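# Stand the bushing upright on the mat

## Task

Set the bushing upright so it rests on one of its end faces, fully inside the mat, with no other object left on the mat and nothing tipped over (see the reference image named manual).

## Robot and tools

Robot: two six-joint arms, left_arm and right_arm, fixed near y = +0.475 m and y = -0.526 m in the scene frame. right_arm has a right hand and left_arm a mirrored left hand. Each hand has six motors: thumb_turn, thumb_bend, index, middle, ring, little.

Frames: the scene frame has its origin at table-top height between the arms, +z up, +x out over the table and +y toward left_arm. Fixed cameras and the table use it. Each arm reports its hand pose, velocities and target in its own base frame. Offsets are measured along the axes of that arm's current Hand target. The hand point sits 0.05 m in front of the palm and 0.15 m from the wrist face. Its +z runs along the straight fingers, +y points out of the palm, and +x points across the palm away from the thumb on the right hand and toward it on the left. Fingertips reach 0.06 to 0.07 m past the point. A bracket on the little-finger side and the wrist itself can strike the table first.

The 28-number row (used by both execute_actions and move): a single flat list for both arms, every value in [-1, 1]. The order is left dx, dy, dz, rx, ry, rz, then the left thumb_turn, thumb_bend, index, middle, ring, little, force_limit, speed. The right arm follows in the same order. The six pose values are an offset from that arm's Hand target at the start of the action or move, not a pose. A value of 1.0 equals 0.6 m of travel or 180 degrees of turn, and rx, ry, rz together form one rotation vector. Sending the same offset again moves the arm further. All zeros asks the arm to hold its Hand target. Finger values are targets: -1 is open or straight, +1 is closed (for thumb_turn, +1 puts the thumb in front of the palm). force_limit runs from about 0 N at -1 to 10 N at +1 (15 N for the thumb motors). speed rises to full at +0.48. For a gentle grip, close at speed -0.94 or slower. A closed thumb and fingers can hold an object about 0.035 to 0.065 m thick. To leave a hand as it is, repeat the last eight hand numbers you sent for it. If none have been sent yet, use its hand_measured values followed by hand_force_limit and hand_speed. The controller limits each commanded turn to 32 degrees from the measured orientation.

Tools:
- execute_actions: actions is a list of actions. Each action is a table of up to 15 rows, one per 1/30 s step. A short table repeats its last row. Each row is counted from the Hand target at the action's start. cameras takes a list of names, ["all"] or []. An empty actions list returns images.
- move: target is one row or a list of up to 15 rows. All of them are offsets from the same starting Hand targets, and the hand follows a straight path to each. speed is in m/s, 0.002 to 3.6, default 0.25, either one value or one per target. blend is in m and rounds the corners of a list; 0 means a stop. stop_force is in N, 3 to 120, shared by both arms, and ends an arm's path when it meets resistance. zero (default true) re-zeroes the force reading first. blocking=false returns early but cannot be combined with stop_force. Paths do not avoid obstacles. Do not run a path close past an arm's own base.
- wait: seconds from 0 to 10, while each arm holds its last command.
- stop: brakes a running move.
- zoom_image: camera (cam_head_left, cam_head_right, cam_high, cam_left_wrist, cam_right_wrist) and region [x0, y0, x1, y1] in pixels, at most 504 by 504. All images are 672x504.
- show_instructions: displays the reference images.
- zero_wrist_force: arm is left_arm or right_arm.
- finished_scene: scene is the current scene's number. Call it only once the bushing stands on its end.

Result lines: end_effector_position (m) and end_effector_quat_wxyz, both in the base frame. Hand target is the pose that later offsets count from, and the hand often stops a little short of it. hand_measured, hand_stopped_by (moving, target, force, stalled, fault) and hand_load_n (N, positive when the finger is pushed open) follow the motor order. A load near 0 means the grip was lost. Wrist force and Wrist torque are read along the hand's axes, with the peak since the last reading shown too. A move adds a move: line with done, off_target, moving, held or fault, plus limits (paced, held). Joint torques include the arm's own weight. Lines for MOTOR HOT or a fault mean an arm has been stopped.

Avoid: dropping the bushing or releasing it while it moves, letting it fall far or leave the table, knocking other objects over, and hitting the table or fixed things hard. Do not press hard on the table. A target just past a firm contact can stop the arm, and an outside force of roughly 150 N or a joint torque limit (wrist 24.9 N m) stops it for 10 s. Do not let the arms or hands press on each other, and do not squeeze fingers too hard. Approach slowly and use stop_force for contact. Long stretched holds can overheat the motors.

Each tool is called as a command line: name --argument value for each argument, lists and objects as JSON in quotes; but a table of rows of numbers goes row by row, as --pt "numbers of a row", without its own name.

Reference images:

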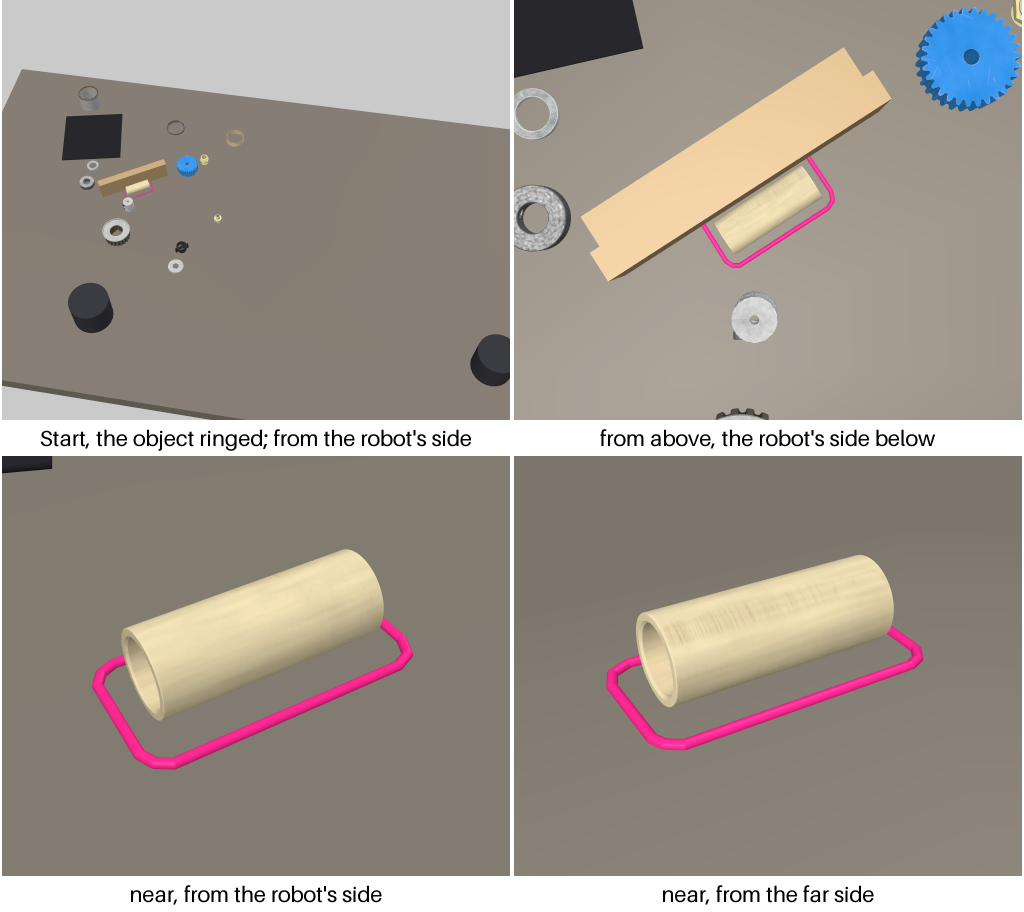

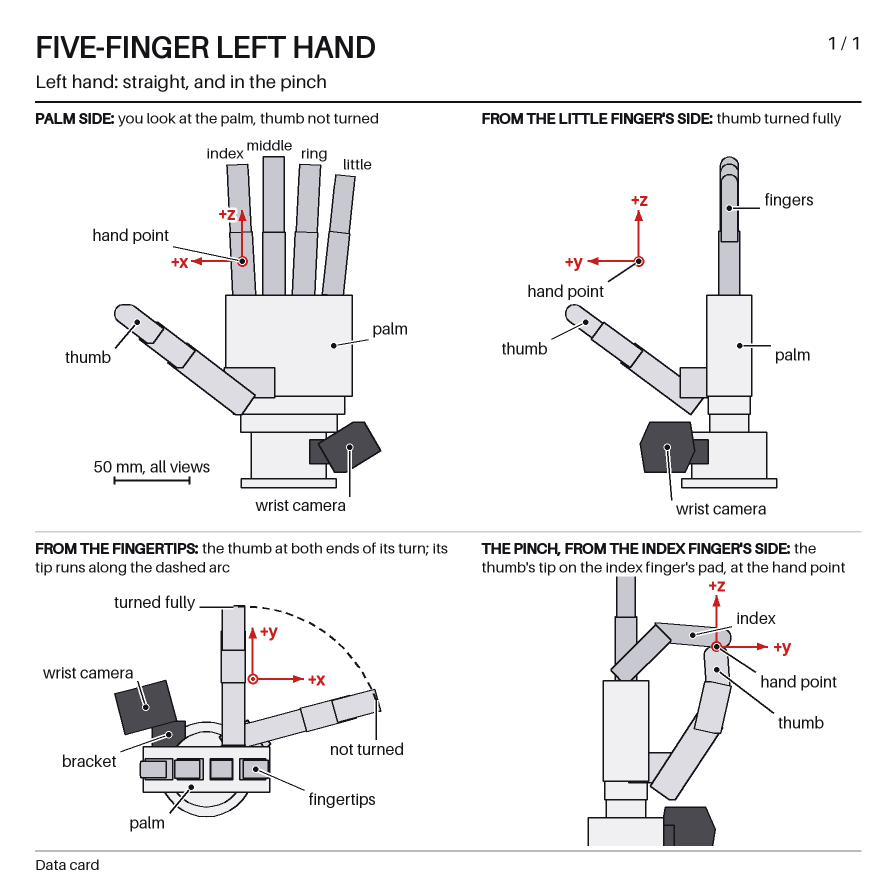

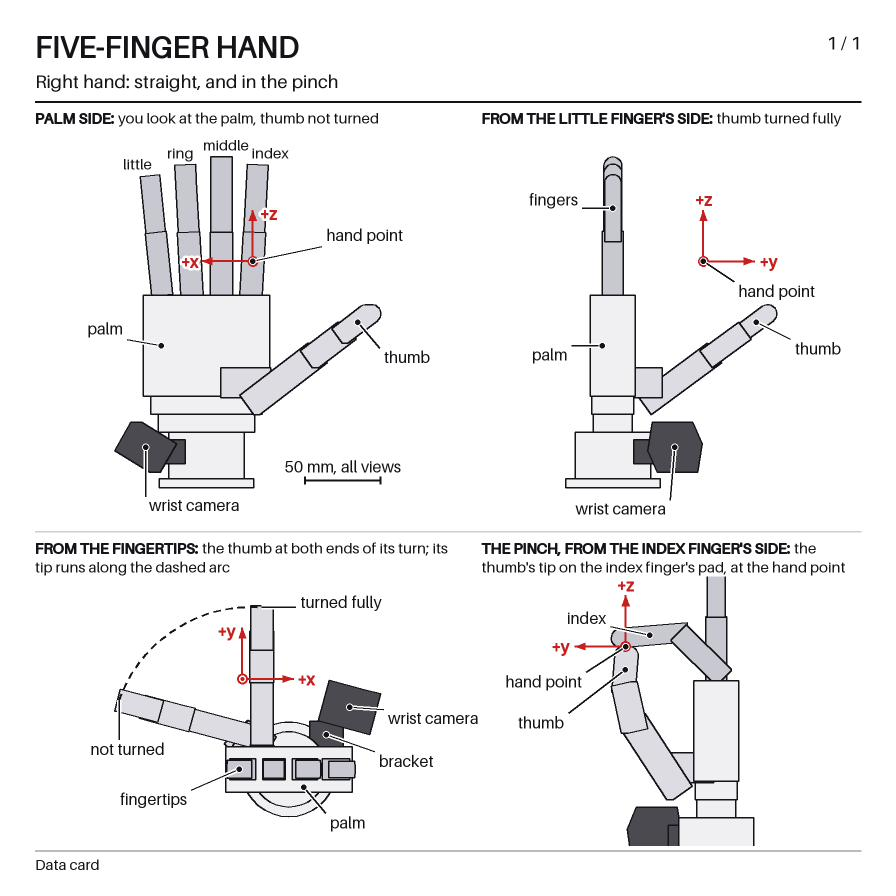

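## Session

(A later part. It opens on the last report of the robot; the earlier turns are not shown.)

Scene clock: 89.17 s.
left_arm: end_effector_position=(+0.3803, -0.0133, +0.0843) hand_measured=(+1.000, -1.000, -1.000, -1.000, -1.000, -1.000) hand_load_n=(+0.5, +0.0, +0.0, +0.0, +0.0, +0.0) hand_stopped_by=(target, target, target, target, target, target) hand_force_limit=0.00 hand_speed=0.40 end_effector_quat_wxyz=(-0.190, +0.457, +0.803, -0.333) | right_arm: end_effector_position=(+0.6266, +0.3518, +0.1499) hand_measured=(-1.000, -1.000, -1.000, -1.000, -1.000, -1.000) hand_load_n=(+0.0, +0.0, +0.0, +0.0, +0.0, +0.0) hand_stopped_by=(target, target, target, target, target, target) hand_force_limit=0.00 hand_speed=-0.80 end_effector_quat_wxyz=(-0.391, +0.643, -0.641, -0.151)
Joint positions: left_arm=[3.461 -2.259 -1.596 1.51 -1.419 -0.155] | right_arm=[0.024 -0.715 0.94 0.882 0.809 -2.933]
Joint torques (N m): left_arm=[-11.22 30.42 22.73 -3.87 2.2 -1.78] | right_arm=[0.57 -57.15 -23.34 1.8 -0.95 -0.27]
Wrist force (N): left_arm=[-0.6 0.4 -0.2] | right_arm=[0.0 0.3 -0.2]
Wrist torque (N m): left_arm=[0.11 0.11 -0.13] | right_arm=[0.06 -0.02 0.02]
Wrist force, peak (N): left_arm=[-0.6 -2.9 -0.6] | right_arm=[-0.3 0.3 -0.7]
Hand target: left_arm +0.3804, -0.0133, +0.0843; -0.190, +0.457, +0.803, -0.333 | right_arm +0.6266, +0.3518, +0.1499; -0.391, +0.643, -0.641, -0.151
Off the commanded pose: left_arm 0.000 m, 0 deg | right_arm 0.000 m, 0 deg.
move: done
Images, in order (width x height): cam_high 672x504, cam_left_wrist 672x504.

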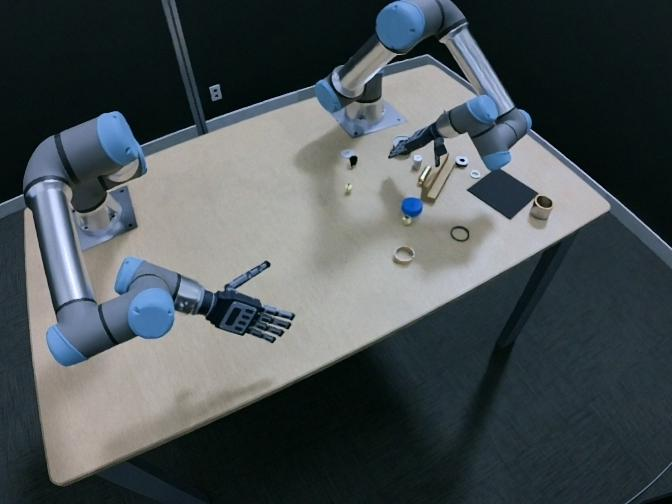

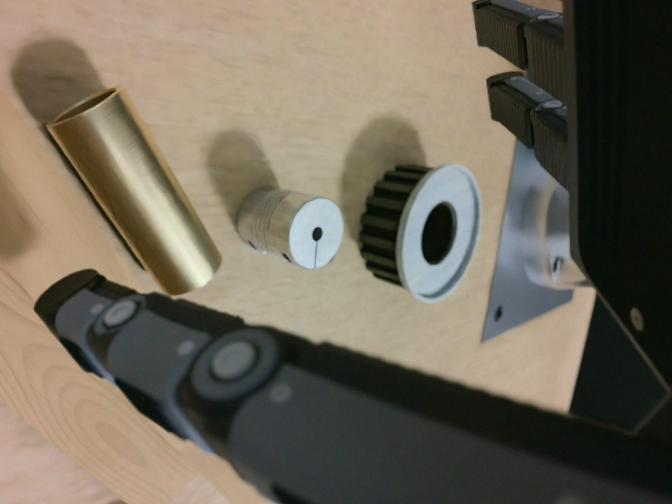

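move --target '[-0.003,0,0.047,0,0,0,1,-1,0.2,0.2,-1,-1,0,0.4,0,0,0,0,0,0,-1,-1,-1,-1,-1,-1,0,-0.8]' --speed 0.1 --cameras '[]'

move --target '[0,0.051,0.051,0,0,0,1,-1,0.2,0.2,-1,-1,0,0.4,0,0,0,0,0,0,-1,-1,-1,-1,-1,-1,0,-0.8]' --speed 0.03 --stop_force 5 --cameras '["cam_left_wrist","cam_high"]'

zoom_image --camera "cam_high" --region '[370, 100, 490, 220]'

Scene clock: 96.63 s.
left_arm: end_effector_position=(+0.3641, -0.0251, +0.0643) hand_measured=(+1.000, -1.000, +0.200, +0.200, -1.000, -1.000) hand_load_n=(+0.0, +0.0, +0.0, +0.0, +0.0, +0.0) hand_stopped_by=(target, target, target, target, target, target) hand_force_limit=0.00 hand_speed=0.40 end_effector_quat_wxyz=(-0.190, +0.457, +0.803, -0.333) | right_arm: end_effector_position=(+0.6266, +0.3518, +0.1499) hand_measured=(-1.000, -1.000, -1.000, -1.000, -1.000, -1.000) hand_load_n=(+0.0, -0.5, +0.0, +0.0, +0.0, +0.0) hand_stopped_by=(target, target, target, target, target, target) hand_force_limit=0.00 hand_speed=-0.80 end_effector_quat_wxyz=(-0.391, +0.643, -0.641, -0.151)
Joint positions: left_arm=[3.448 -2.262 -1.662 1.578 -1.41 -0.164] | right_arm=[0.024 -0.715 0.94 0.882 0.809 -2.933]
Joint torques (N m): left_arm=[8.01 37.42 20.45 -4.21 -0.97 0.89] | right_arm=[-0.01 -57.62 -22.62 1.74 -1.04 -0.52]
Wrist force (N): left_arm=[-1.0 0.2 0.0] | right_arm=[0.0 0.2 0.0]
Wrist torque (N m): left_arm=[0.10 0.20 -0.06] | right_arm=[0.03 -0.01 0.01]
Wrist force, peak (N): left_arm=[-0.7 0.6 -0.8] | right_arm=[0.2 0.5 -0.7]
Hand target: left_arm +0.3641, -0.0250, +0.0644; -0.190, +0.457, +0.803, -0.333 | right_arm +0.6266, +0.3518, +0.1499; -0.391, +0.643, -0.641, -0.151
Off the commanded pose: left_arm 0.000 m, 0 deg | right_arm 0.000 m, 0 deg.
move: done
No camera images: "cameras" was empty.

Scene clock: 98.90 s.
left_arm: end_effector_position=(+0.3640, -0.0250, +0.0211) hand_measured=(+1.000, -0.998, +0.200, +0.200, -1.000, -1.000) hand_load_n=(-1.0, -7.5, +0.0, +0.0, +0.0, +0.0) hand_stopped_by=(target, target, target, target, target, target) hand_force_limit=0.00 hand_speed=0.40 end_effector_quat_wxyz=(-0.190, +0.457, +0.803, -0.333) | right_arm: end_effector_position=(+0.6266, +0.3518, +0.1499) hand_measured=(-1.000, -1.000, -1.000, -1.000, -1.000, -1.000) hand_load_n=(-0.5, +0.0, +0.0, +0.0, +0.0, +0.0) hand_stopped_by=(target, target, target, target, target, target) hand_force_limit=0.00 hand_speed=-0.80 end_effector_quat_wxyz=(-0.391, +0.643, -0.641, -0.151)
Joint positions: left_arm=[3.448 -2.336 -1.67 1.661 -1.41 -0.164] | right_arm=[0.024 -0.715 0.94 0.882 0.809 -2.933]
Joint torques (N m): left_arm=[10.57 47.71 8.48 -3.94 -1.84 0.71] | right_arm=[1.49 -58.16 -23.04 1.68 -0.91 -0.43]
Wrist force (N): left_arm=[-1.0 -1.5 4.9] | right_arm=[-0.2 0.5 -0.1]
Wrist torque (N m): left_arm=[0.24 0.20 0.00] | right_arm=[0.07 0.03 0.00]
Wrist force, peak (N): left_arm=[-1.3 -8.6 1.9] | right_arm=[-0.4 0.0 -0.7]
Hand target: left_arm +0.3640, -0.0250, +0.0211; -0.190, +0.457, +0.803, -0.333 | right_arm +0.6266, +0.3518, +0.1499; -0.391, +0.643, -0.641, -0.151
Off the commanded pose: left_arm 0.000 m, 0 deg | right_arm 0.000 m, 0 deg.
move: done
Images, in order (width x height): cam_high 672x504, cam_left_wrist 672x504.

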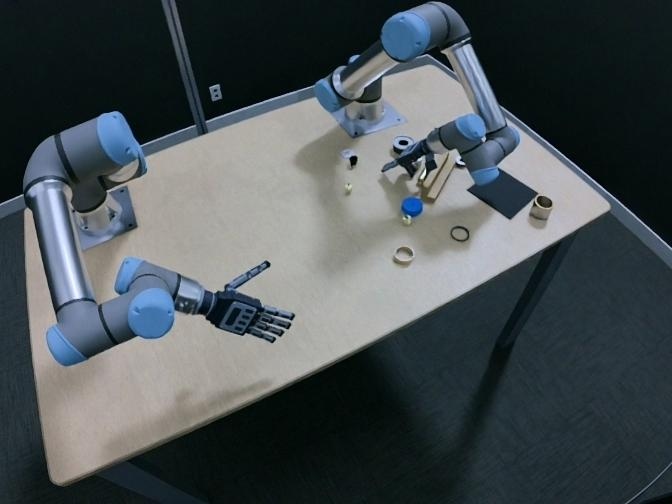

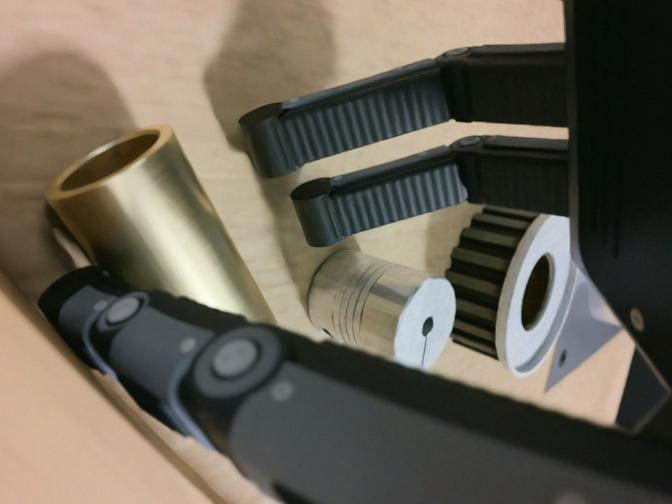

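Scaled by 4.200 from the camera's 672x504 image, which has a finer 960x720 frame.

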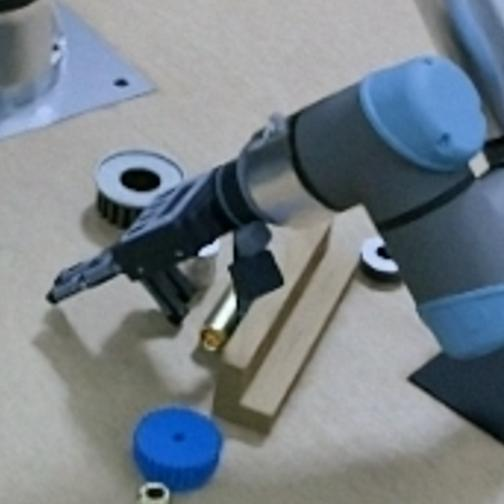

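move --target '[0,-0.004,0.004,0,0,0,1,-1,0.2,0.2,-1,-1,0,0.4,0,0,0,0,0,0,-1,-1,-1,-1,-1,-1,0,-0.8]' --speed 0.02 --cameras '[]'

move --target '[0,0,0,0,0,0,1,-1,0.8,0.8,-1,-1,-0.2,-0.7,0,0,0,0,0,0,-1,-1,-1,-1,-1,-1,0,-0.8]' --cameras '["cam_left_wrist"]'

Scene clock: 101.97 s.
left_arm: end_effector_position=(+0.3610, -0.0268, +0.0211) hand_measured=(+1.000, -1.000, +0.200, +0.200, -1.000, -1.000) hand_load_n=(+0.0, +0.0, +0.0, +0.0, +0.0, +0.0) hand_stopped_by=(target, target, target, target, target, target) hand_force_limit=0.00 hand_speed=0.40 end_effector_quat_wxyz=(-0.190, +0.457, +0.803, -0.333) | right_arm: end_effector_position=(+0.6266, +0.3518, +0.1499) hand_measured=(-1.000, -1.000, -1.000, -1.000, -1.000, -1.000) hand_load_n=(+0.0, -0.5, +0.0, +0.0, +0.0, +0.0) hand_stopped_by=(target, target, target, target, target, target) hand_force_limit=0.00 hand_speed=-0.80 end_effector_quat_wxyz=(-0.391, +0.643, -0.641, -0.151)
Joint positions: left_arm=[3.446 -2.331 -1.68 1.667 -1.409 -0.165] | right_arm=[0.024 -0.715 0.94 0.882 0.809 -2.933]
Joint torques (N m): left_arm=[-8.52 38.16 9.74 -2.76 1.7 -1.48] | right_arm=[1.89 -58.57 -23.85 1.91 -0.91 -0.34]
Wrist force (N): left_arm=[-0.5 0.8 -0.4] | right_arm=[-0.2 0.2 -0.3]
Wrist torque (N m): left_arm=[0.19 0.12 -0.04] | right_arm=[0.04 0.03 0.00]
Wrist force, peak (N): left_arm=[-0.8 -1.4 5.4] | right_arm=[0.0 0.5 -0.6]
Hand target: left_arm +0.3611, -0.0267, +0.0211; -0.190, +0.457, +0.803, -0.333 | right_arm +0.6266, +0.3518, +0.1499; -0.391, +0.643, -0.641, -0.151
Off the commanded pose: left_arm 0.000 m, 0 deg | right_arm 0.000 m, 0 deg.
move: done
No camera images: "cameras" was empty.

Scene clock: 102.97 s.
left_arm: end_effector_position=(+0.3611, -0.0268, +0.0211) hand_measured=(+1.000, -1.000, +0.800, +0.800, -1.000, -1.000) hand_load_n=(+0.0, +0.0, +0.0, +0.0, +0.0, +0.0) hand_stopped_by=(target, target, target, target, target, target) hand_force_limit=-0.20 hand_speed=-0.70 end_effector_quat_wxyz=(-0.190, +0.457, +0.803, -0.333) | right_arm: end_effector_position=(+0.6266, +0.3518, +0.1499) hand_measured=(-1.000, -1.000, -1.000, -1.000, -1.000, -1.000) hand_load_n=(+0.0, +0.0, +0.0, +0.0, +0.0, +0.0) hand_stopped_by=(target, target, target, target, target, target) hand_force_limit=0.00 hand_speed=-0.80 end_effector_quat_wxyz=(-0.391, +0.643, -0.641, -0.151)
Joint positions: left_arm=[3.446 -2.332 -1.68 1.667 -1.409 -0.165] | right_arm=[0.024 -0.715 0.94 0.882 0.809 -2.933]
Joint torques (N m): left_arm=[-3.52 30.01 19.59 -4.11 -0.1 0.56] | right_arm=[0.81 -58.89 -24.28 2.08 -1.1 -0.48]
Wrist force (N): left_arm=[-0.4 0.6 0.0] | right_arm=[-0.3 0.3 -0.2]
Wrist torque (N m): left_arm=[0.15 0.13 -0.03] | right_arm=[0.05 0.05 0.00]
Wrist force, peak (N): left_arm=[-0.9 0.6 -0.3] | right_arm=[-0.6 0.3 -0.3]
Hand target: left_arm +0.3611, -0.0267, +0.0211; -0.190, +0.457, +0.803, -0.333 | right_arm +0.6266, +0.3518, +0.1499; -0.391, +0.643, -0.641, -0.151
Off the commanded pose: left_arm 0.000 m, 0 deg | right_arm 0.000 m, 0 deg.
move: done
Images, in order (width x height): cam_left_wrist 672x504.

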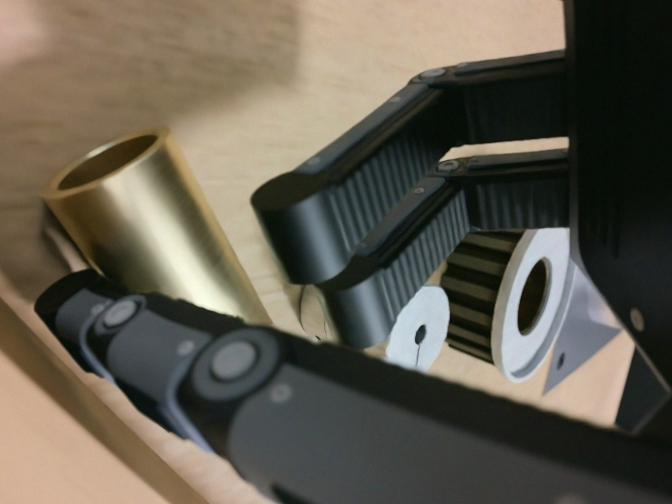

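move --target '[0,0,0,0,0,0,1,-1,0.2,0.2,-1,-1,-0.2,0.2,0,0,0,0,0,0,-1,-1,-1,-1,-1,-1,0,-0.8]' --cameras '[]'

move --target '[0,0,0,0,0,0,1,-0.1,0.2,0.2,-1,-1,-0.2,-0.85,0,0,0,0,0,0,-1,-1,-1,-1,-1,-1,0,-0.8]' --cameras '["cam_left_wrist","cam_high"]'

Scene clock: 106.37 s.
left_arm: end_effector_position=(+0.3611, -0.0267, +0.0211) hand_measured=(+1.000, -1.000, +0.200, +0.200, -1.000, -1.000) hand_load_n=(+0.0, +0.0, +0.0, +0.0, +0.0, +0.5) hand_stopped_by=(target, target, target, target, target, target) hand_force_limit=-0.20 hand_speed=0.20 end_effector_quat_wxyz=(-0.190, +0.457, +0.803, -0.333) | right_arm: end_effector_position=(+0.6266, +0.3518, +0.1499) hand_measured=(-1.000, -1.000, -1.000, -1.000, -1.000, -1.000) hand_load_n=(+0.0, +0.0, +0.0, +0.0, +0.0, +0.5) hand_stopped_by=(target, target, target, target, target, target) hand_force_limit=0.00 hand_speed=-0.80 end_effector_quat_wxyz=(-0.391, +0.643, -0.641, -0.151)
Joint positions: left_arm=[3.446 -2.332 -1.68 1.667 -1.409 -0.165] | right_arm=[0.024 -0.715 0.94 0.882 0.809 -2.933]
Joint torques (N m): left_arm=[5.65 30.39 18.92 -4.05 -1.2 0.68] | right_arm=[1.08 -58.96 -24.33 1.92 -1.1 -0.6]
Wrist force (N): left_arm=[-0.6 0.3 0.0] | right_arm=[-0.2 0.2 -0.4]
Wrist torque (N m): left_arm=[0.10 0.14 -0.02] | right_arm=[0.05 0.04 -0.01]
Wrist force, peak (N): left_arm=[-0.5 0.7 -0.5] | right_arm=[-0.4 0.8 -0.6]
Hand target: left_arm +0.3611, -0.0267, +0.0211; -0.190, +0.457, +0.803, -0.333 | right_arm +0.6266, +0.3518, +0.1499; -0.391, +0.643, -0.641, -0.151
Off the commanded pose: left_arm 0.000 m, 0 deg | right_arm 0.000 m, 0 deg.
move: done
No camera images: "cameras" was empty.

Scene clock: 108.23 s.
left_arm: end_effector_position=(+0.3611, -0.0267, +0.0211) hand_measured=(+1.000, -0.660, +0.200, +0.200, -1.000, -1.000) hand_load_n=(-0.5, +6.5, +0.0, +4.0, +0.0, +0.0) hand_stopped_by=(target, force, target, target, target, target) hand_force_limit=-0.20 hand_speed=-0.85 end_effector_quat_wxyz=(-0.190, +0.457, +0.803, -0.333) | right_arm: end_effector_position=(+0.6266, +0.3518, +0.1499) hand_measured=(-1.000, -1.000, -1.000, -1.000, -1.000, -1.000) hand_load_n=(+0.0, +0.0, +0.0, +0.0, +0.0, +0.0) hand_stopped_by=(target, target, target, target, target, target) hand_force_limit=0.00 hand_speed=-0.80 end_effector_quat_wxyz=(-0.391, +0.643, -0.641, -0.151)
Joint positions: left_arm=[3.446 -2.332 -1.68 1.667 -1.409 -0.165] | right_arm=[0.024 -0.715 0.94 0.882 0.809 -2.933]
Joint torques (N m): left_arm=[6.08 30.7 15.43 -2.69 -1.18 0.7] | right_arm=[0.89 -59.35 -23.96 1.8 -1.08 -0.47]
Wrist force (N): left_arm=[-0.6 -1.4 -2.8] | right_arm=[-0.1 -0.1 -0.2]
Wrist torque (N m): left_arm=[0.03 0.09 0.03] | right_arm=[-0.01 0.01 -0.01]
Wrist force, peak (N): left_arm=[-0.4 -2.5 -3.2] | right_arm=[-0.4 0.5 -0.4]
Hand target: left_arm +0.3611, -0.0267, +0.0211; -0.190, +0.457, +0.803, -0.333 | right_arm +0.6266, +0.3518, +0.1499; -0.391, +0.643, -0.641, -0.151
Off the commanded pose: left_arm 0.000 m, 0 deg | right_arm 0.000 m, 0 deg.
move: done
Images, in order (width x height): cam_high 672x504, cam_left_wrist 672x504.

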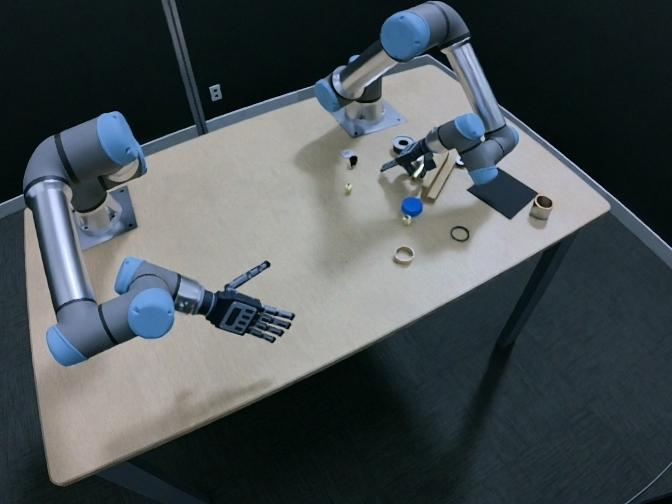

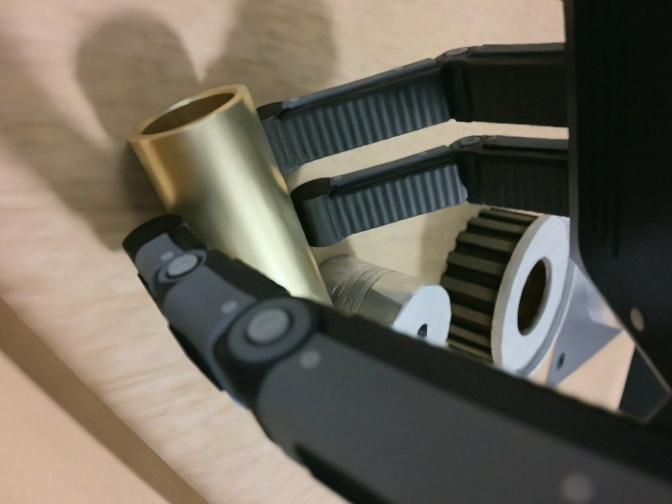

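move --target '[0,0,0,0,0,0,1,-0.1,0.4,0.4,-1,-1,0.2,-0.9,0,0,0,0,0,0,-1,-1,-1,-1,-1,-1,0,-0.8]' --cameras '[]'

move --target '[0,-0.1,-0.1,0,0,0,1,-0.1,0.4,0.4,-1,-1,0.2,-0.9,0,0,0,0,0,0,-1,-1,-1,-1,-1,-1,0,-0.8]' --speed 0.1 --cameras '["cam_left_wrist","cam_high"]'

zoom_image --camera "cam_high" --region '[370, 60, 530, 220]'

Scene clock: 110.67 s.
left_arm: end_effector_position=(+0.3611, -0.0267, +0.0211) hand_measured=(+1.000, -0.662, +0.282, +0.206, -1.000, -1.000) hand_load_n=(-2.5, +12.0, +5.0, +4.0, +0.0, +0.0) hand_stopped_by=(target, force, force, force, target, target) hand_force_limit=0.20 hand_speed=-0.90 end_effector_quat_wxyz=(-0.190, +0.457, +0.803, -0.333) | right_arm: end_effector_position=(+0.6266, +0.3518, +0.1499) hand_measured=(-1.000, -1.000, -1.000, -1.000, -1.000, -1.000) hand_load_n=(+0.0, +0.0, +0.0, +0.0, +0.0, +0.0) hand_stopped_by=(target, target, target, target, target, target) hand_force_limit=0.00 hand_speed=-0.80 end_effector_quat_wxyz=(-0.391, +0.643, -0.641, -0.151)
Joint positions: left_arm=[3.446 -2.332 -1.68 1.667 -1.409 -0.165] | right_arm=[0.024 -0.715 0.94 0.882 0.809 -2.933]
Joint torques (N m): left_arm=[6.77 30.82 11.84 -1.97 -1.27 0.33] | right_arm=[0.58 -59.43 -24.44 1.98 -1.2 -0.65]
Wrist force (N): left_arm=[-0.7 1.0 0.4] | right_arm=[0.0 -0.1 -0.1]
Wrist torque (N m): left_arm=[0.13 0.18 -0.04] | right_arm=[-0.01 0.00 0.00]
Wrist force, peak (N): left_arm=[-0.9 -2.4 -3.3] | right_arm=[-0.2 0.3 -0.8]
Hand target: left_arm +0.3611, -0.0267, +0.0211; -0.190, +0.457, +0.803, -0.333 | right_arm +0.6266, +0.3518, +0.1499; -0.391, +0.643, -0.641, -0.151
Off the commanded pose: left_arm 0.000 m, 0 deg | right_arm 0.000 m, 0 deg.
move: done
No camera images: "cameras" was empty.

Scene clock: 111.93 s.
left_arm: end_effector_position=(+0.3613, -0.0267, +0.1059) hand_measured=(+1.000, -0.662, +0.282, +0.206, -1.000, -1.000) hand_load_n=(-2.5, +12.0, +6.0, +4.0, +0.0, +0.0) hand_stopped_by=(target, force, force, force, target, target) hand_force_limit=0.20 hand_speed=-0.90 end_effector_quat_wxyz=(-0.190, +0.457, +0.803, -0.333) | right_arm: end_effector_position=(+0.6266, +0.3518, +0.1499) hand_measured=(-1.000, -1.000, -1.000, -1.000, -1.000, -1.000) hand_load_n=(+0.0, +0.0, +0.0, +0.0, +0.0, +0.0) hand_stopped_by=(target, target, target, target, target, target) hand_force_limit=0.00 hand_speed=-0.80 end_effector_quat_wxyz=(-0.391, +0.643, -0.641, -0.151)
Joint positions: left_arm=[3.446 -2.19 -1.653 1.499 -1.409 -0.165] | right_arm=[0.024 -0.715 0.94 0.882 0.809 -2.933]
Joint torques (N m): left_arm=[-11.52 36.74 0.36 -3.64 2.07 -1.45] | right_arm=[0.28 -59.65 -24.23 1.96 -1.1 -0.63]
Wrist force (N): left_arm=[-0.4 0.9 0.4] | right_arm=[-0.2 0.4 -0.4]
Wrist torque (N m): left_arm=[0.09 0.11 -0.02] | right_arm=[0.08 0.04 0.00]
Wrist force, peak (N): left_arm=[-0.4 2.5 1.1] | right_arm=[-0.2 0.4 -0.5]
Hand target: left_arm +0.3613, -0.0268, +0.1059; -0.190, +0.457, +0.803, -0.333 | right_arm +0.6266, +0.3518, +0.1499; -0.391, +0.643, -0.641, -0.151
Off the commanded pose: left_arm 0.000 m, 0 deg | right_arm 0.000 m, 0 deg.
move: done
Images, in order (width x height): cam_high 672x504, cam_left_wrist 672x504.

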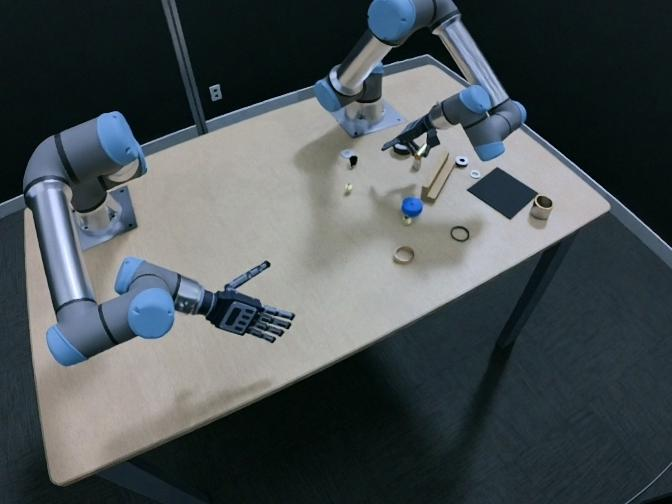

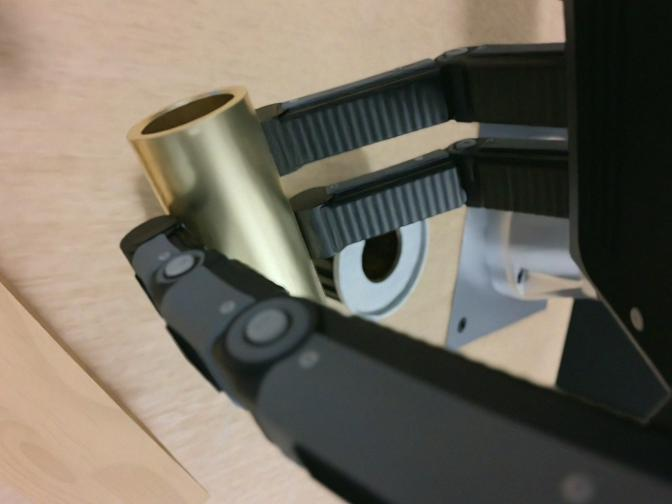

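Scaled by 3.150 from the camera's 672x504 image, which has a finer 960x720 frame.

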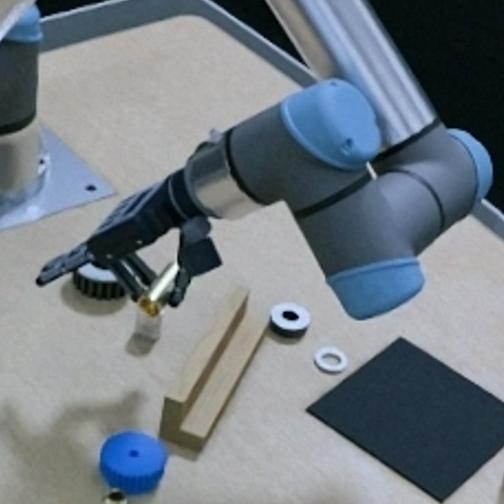

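move --pt "0.035 -0.033 -0.307 0 -0.05 0.05 1 -0.1 0.4 0.4 -1 -1 0.2 -0.9 0 0 0 0 0 0 -1 -1 -1 -1 -1 -1 0 -0.8" --pt "0.102 0.238 -0.365 0 -0.3535 0.3535 1 -0.1 0.4 0.4 -1 -1 0.2 -0.9 0 0 0 0 0 0 -1 -1 -1 -1 -1 -1 0 -0.8" --speed 0.3 --blend 0.03 --cameras '["cam_left_wrist","cam_high","cam_head_right"]'

zoom_image --camera "cam_high" --region '[400, 60, 600, 260]'

zoom_image --camera "cam_head_right" --region '[0, 200, 200, 400]'

Scene clock: 123.80 s.
left_arm: end_effector_position=(+0.5501, +0.1565, +0.1595) hand_measured=(+1.000, -0.662, +0.282, +0.206, -1.000, -1.000) hand_load_n=(-1.5, +12.0, +5.5, +4.0, +0.0, +0.0) hand_stopped_by=(target, force, force, force, target, target) hand_force_limit=0.20 hand_speed=-0.90 end_effector_quat_wxyz=(+0.433, +0.558, +0.434, -0.559) | right_arm: end_effector_position=(+0.6266, +0.3518, +0.1499) hand_measured=(-1.000, -1.000, -1.000, -1.000, -1.000, -1.000) hand_load_n=(-0.5, -0.5, +0.0, +0.0, -0.5, +0.0) hand_stopped_by=(target, target, target, target, target, target) hand_force_limit=0.00 hand_speed=-0.80 end_effector_quat_wxyz=(-0.391, +0.643, -0.641, -0.151)
Joint positions: left_arm=[3.978 -2.69 -1.168 0.716 -1.086 1.569] | right_arm=[0.024 -0.715 0.94 0.882 0.809 -2.933]
Joint torques (N m): left_arm=[-11.78 43.62 1.53 -2.43 1.62 1.11] | right_arm=[1.41 -60.12 -24.53 1.95 -1.15 -0.61]
Wrist force (N): left_arm=[1.1 0.0 -1.7] | right_arm=[-0.1 0.1 -0.4]
Wrist torque (N m): left_arm=[0.32 0.13 0.06] | right_arm=[0.03 0.00 0.00]
Wrist force, peak (N): left_arm=[2.3 -0.1 -2.6] | right_arm=[-0.2 0.0 -0.9]
Hand target: left_arm +0.5501, +0.1565, +0.1595; +0.433, +0.558, +0.434, -0.559 | right_arm +0.6266, +0.3518, +0.1499; -0.391, +0.643, -0.641, -0.151
Off the commanded pose: left_arm 0.000 m, 0 deg | right_arm 0.000 m, 0 deg.
move: done
Images, in order (width x height): cam_head_right 672x504, cam_high 672x504, cam_left_wrist 672x504.

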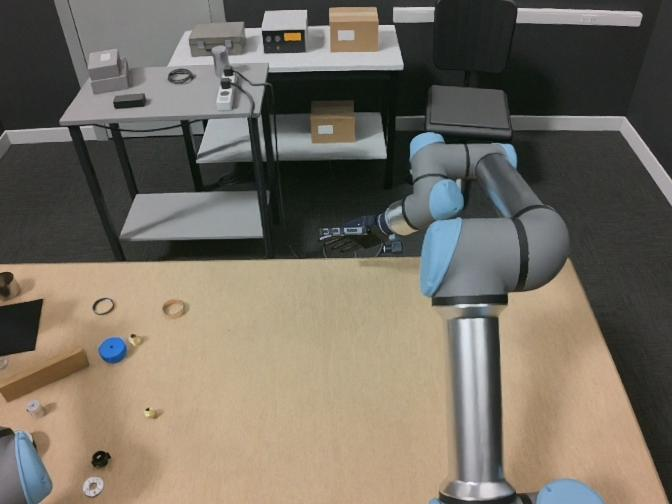

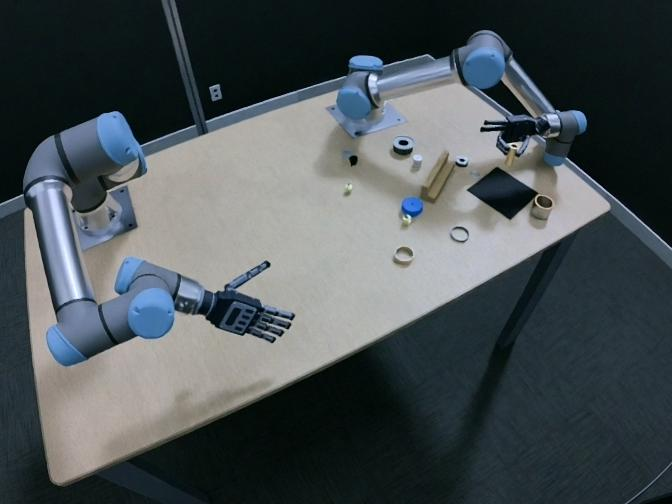

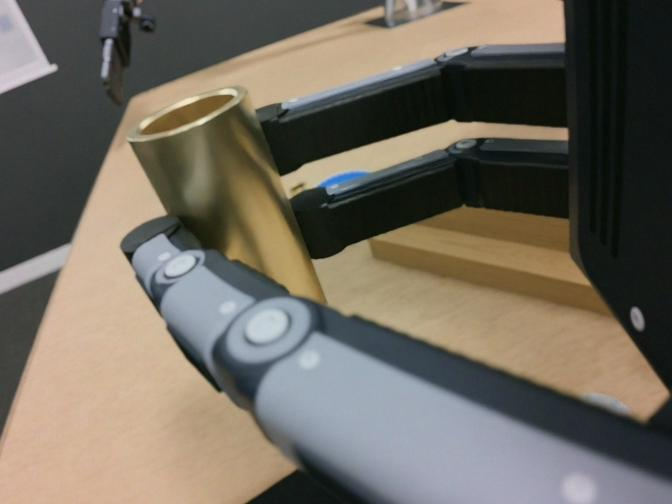

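Scaled by 2.520 from the camera's 672x504 image, which has a finer 960x720 frame.

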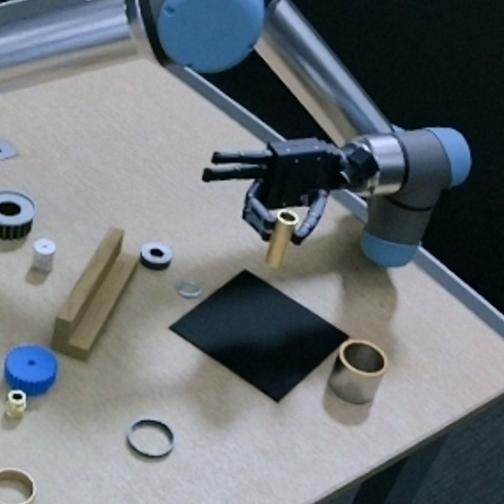

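Scaled by 2.520 from the camera's 672x504 image, which has a finer 960x720 frame.

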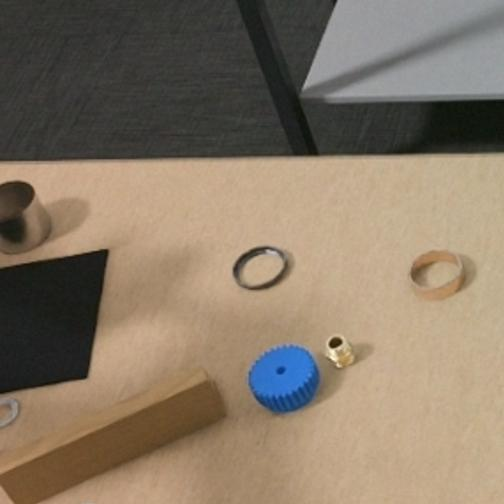

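move --target '[0.15,0,0,0,0.024,-0.029,1,-0.1,0.4,0.4,-1,-1,0.2,-0.9,0,0,0,0,0,0,-1,-1,-1,-1,-1,-1,0,-0.8]' --speed 0.2 --cameras '["cam_left_wrist","cam_high"]'

zoom_image --camera "cam_high" --region '[450, 100, 570, 220]'

Scene clock: 129.43 s.
left_arm: end_effector_position=(+0.5499, +0.1563, +0.1172) hand_measured=(+1.000, -0.662, +0.282, +0.206, -1.000, -1.000) hand_load_n=(+3.5, +11.0, +2.5, +6.0, +0.0, +0.0) hand_stopped_by=(target, force, force, force, target, target) hand_force_limit=0.20 hand_speed=-0.90 end_effector_quat_wxyz=(+0.414, +0.558, +0.454, -0.558) | right_arm: end_effector_position=(+0.6266, +0.3518, +0.1499) hand_measured=(-1.000, -1.000, -1.000, -1.000, -1.000, -1.000) hand_load_n=(+0.0, +0.0, +0.0, +0.0, +0.0, +0.0) hand_stopped_by=(target, target, target, target, target, target) hand_force_limit=0.00 hand_speed=-0.80 end_effector_quat_wxyz=(-0.391, +0.643, -0.641, -0.151)
Joint positions: left_arm=[3.975 -2.75 -1.134 0.781 -1.084 1.508] | right_arm=[0.024 -0.715 0.94 0.882 0.809 -2.933]
Joint torques (N m): left_arm=[-0.52 49.88 12.81 -1.33 0.24 -0.55] | right_arm=[-0.41 -59.85 -25.26 2.21 -1.2 -0.82]
Wrist force (N): left_arm=[0.9 0.1 -1.9] | right_arm=[-0.1 0.4 -0.2]
Wrist torque (N m): left_arm=[0.36 0.15 -0.03] | right_arm=[0.06 0.00 0.01]
Wrist force, peak (N): left_arm=[3.8 0.0 -1.4] | right_arm=[0.0 0.8 -0.4]
Hand target: left_arm +0.5499, +0.1563, +0.1172; +0.414, +0.558, +0.454, -0.558 (not the last commanded pose) | right_arm +0.6266, +0.3518, +0.1499; -0.391, +0.643, -0.641, -0.151
Off the commanded pose: left_arm 0.048 m, 4 deg | right_arm 0.000 m, 0 deg.
FORCE FAULT: contact force on the left arm reached its limit, and that arm stopped. The contact can be on any part of that arm, not only on its tool. That arm's remaining commands of this call were not run. That arm is still stopped at the end of this call. That arm stays stopped for about 10 more seconds. Until then a move that you send moves the other arm only, and its call returns only when the move has ended. Once the stop has ended, the next robot result says so. If the stop ends while you think or write, that arm runs what you send next, counted from a new Hand target: where the arm stands when the stop ends. While its stop runs, that arm, its gripper or tool too, takes no new command. Until it ends, the stop uses up actions while you think or wait. An arm that is not stopped still takes commands.
move: fault (left_arm)
Images, in order (width x height): cam_high 672x504, cam_left_wrist 672x504.

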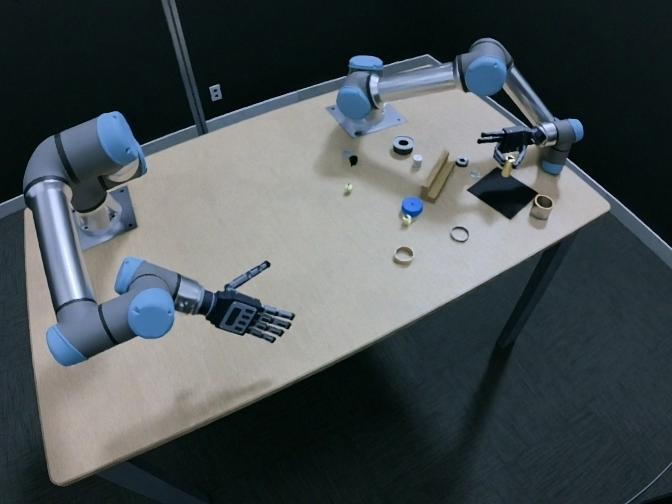

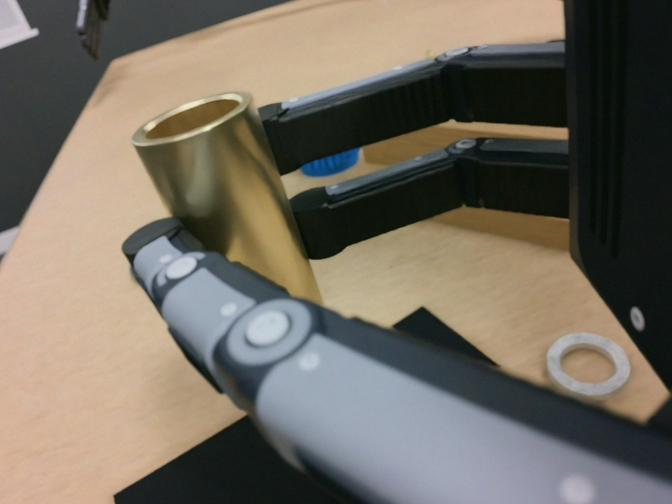

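Scaled by 4.200 from the camera's 672x504 image, which has a finer 960x720 frame.

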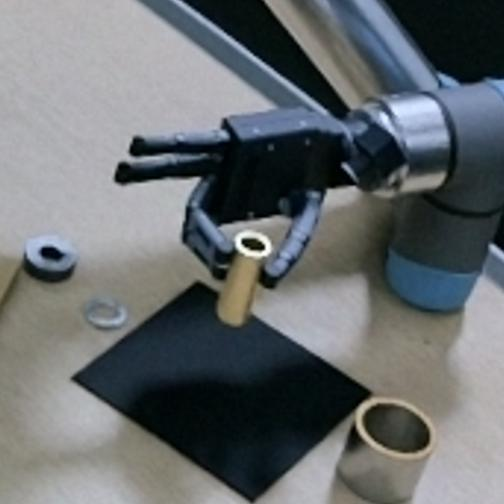

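wait --seconds 10

move --pt "-0.088 0 0 0 0 0 1 -0.1 0.4 0.4 -1 -1 0.2 -0.9 0 0 0 0 0 0 -1 -1 -1 -1 -1 -1 0 -0.8" --pt "-0.1 0 0 -0.214 0.158 -0.473 1 -0.1 0.4 0.4 -1 -1 0.2 -0.9 0 0 0 0 0 0 -1 -1 -1 -1 -1 -1 0 -0.8" --speed 0.3 --cameras '["cam_left_wrist","cam_high"]'

zoom_image --camera "cam_high" --region '[440, 60, 600, 220]'

Scene clock: 159.23 s.
left_arm: end_effector_position=(+0.5499, +0.1563, +0.1172) hand_measured=(+1.000, -0.662, +0.282, +0.206, -1.000, -1.000) hand_load_n=(+3.5, +11.0, +2.5, +6.0, +0.5, +0.0) hand_stopped_by=(target, force, force, force, target, target) hand_force_limit=0.20 hand_speed=-0.90 end_effector_quat_wxyz=(+0.414, +0.558, +0.454, -0.558) | right_arm: end_effector_position=(+0.6266, +0.3518, +0.1499) hand_measured=(-1.000, -1.000, -1.000, -1.000, -1.000, -1.000) hand_load_n=(+0.0, +0.0, +0.0, +0.0, +0.0, +0.0) hand_stopped_by=(target, target, target, target, target, target) hand_force_limit=0.00 hand_speed=-0.80 end_effector_quat_wxyz=(-0.391, +0.643, -0.641, -0.151)
Joint positions: left_arm=[3.975 -2.75 -1.134 0.781 -1.084 1.508] | right_arm=[0.024 -0.715 0.94 0.882 0.809 -2.933]
Joint torques (N m): left_arm=[-0.18 50.96 12.04 -1.61 0.2 -0.17] | right_arm=[0.29 -60.51 -24.29 2.3 -1.18 -0.82]
Wrist force (N): left_arm=[1.4 0.0 -2.1] | right_arm=[-0.3 0.6 -0.2]
Wrist torque (N m): left_arm=[0.35 0.10 0.00] | right_arm=[0.09 0.05 0.00]
Wrist force, peak (N): left_arm=[1.3 -0.2 -2.3] | right_arm=[-0.6 0.3 -0.7]
Hand target: left_arm +0.5499, +0.1563, +0.1172; +0.414, +0.558, +0.454, -0.558 (not the last commanded pose) | right_arm +0.6266, +0.3518, +0.1499; -0.391, +0.643, -0.641, -0.151
Off the commanded pose: left_arm 0.048 m, 4 deg | right_arm 0.000 m, 0 deg.
FORCE FAULT, CONTINUED: the left arm's stop, for the force fault that an earlier result reported, is over. The rest of the stop counts as 19 of the actions that you can send in this scene. During its stop the left arm's controller moved it back a little. That arm's target is now where it stood when the stop ended, not its last command. That arm accepts commands again.
wait: 10.00 s; at rest from the start

Scene clock: 163.17 s.
left_arm: end_effector_position=(+0.5520, +0.1536, +0.1771) hand_measured=(+1.000, -0.662, +0.282, +0.206, -1.000, -1.000) hand_load_n=(+3.0, +11.0, +2.5, +6.0, +0.0, +0.0) hand_stopped_by=(target, force, force, force, target, target) hand_force_limit=0.20 hand_speed=-0.90 end_effector_quat_wxyz=(-0.028, +0.069, +0.921, -0.382) | right_arm: end_effector_position=(+0.6266, +0.3518, +0.1499) hand_measured=(-1.000, -1.000, -1.000, -1.000, -1.000, -1.000) hand_load_n=(+0.0, +0.0, +0.0, -0.5, +0.0, +0.0) hand_stopped_by=(target, target, target, target, target, target) hand_force_limit=0.00 hand_speed=-0.80 end_effector_quat_wxyz=(-0.391, +0.643, -0.641, -0.151)
Joint positions: left_arm=[3.782 -2.525 -0.794 1.131 -1.048 -0.611] | right_arm=[0.024 -0.715 0.94 0.882 0.809 -2.933]
Joint torques (N m): left_arm=[10.52 56.2 13.81 -1.59 1.65 -1.35] | right_arm=[1.1 -59.6 -24.99 2.29 -1.22 -0.99]
Wrist force (N): left_arm=[-0.5 1.6 0.0] | right_arm=[-0.2 -0.1 -0.2]
Wrist torque (N m): left_arm=[0.26 0.10 -0.12] | right_arm=[-0.01 0.02 -0.01]
Wrist force, peak (N): left_arm=[2.3 -0.4 -1.9] | right_arm=[-0.1 0.5 -0.7]
Hand target: left_arm +0.5520, +0.1537, +0.1771; -0.028, +0.069, +0.921, -0.382 | right_arm +0.6266, +0.3518, +0.1499; -0.391, +0.643, -0.641, -0.151
Off the commanded pose: left_arm 0.000 m, 0 deg | right_arm 0.000 m, 0 deg.
move: done
Images, in order (width x height): cam_high 672x504, cam_left_wrist 672x504.

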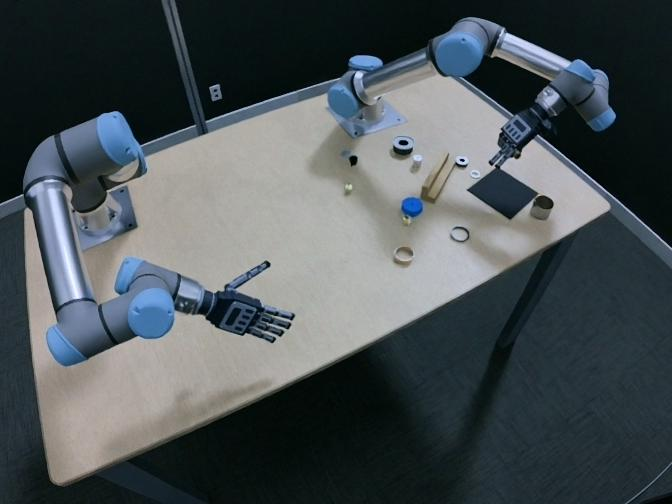

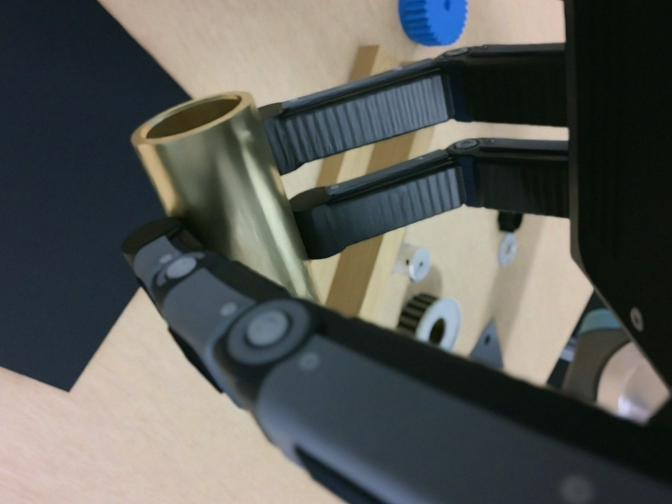

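Scaled by 3.150 from the camera's 672x504 image, which has a finer 960x720 frame.

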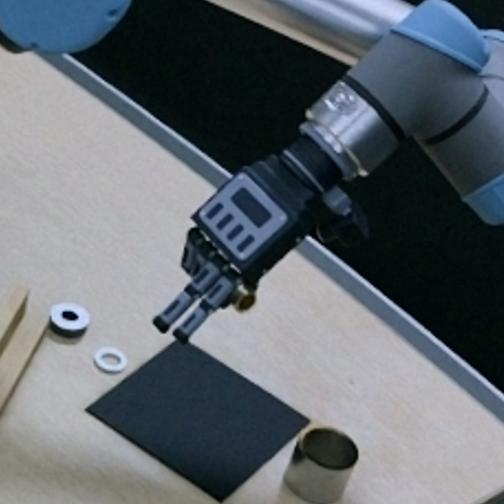

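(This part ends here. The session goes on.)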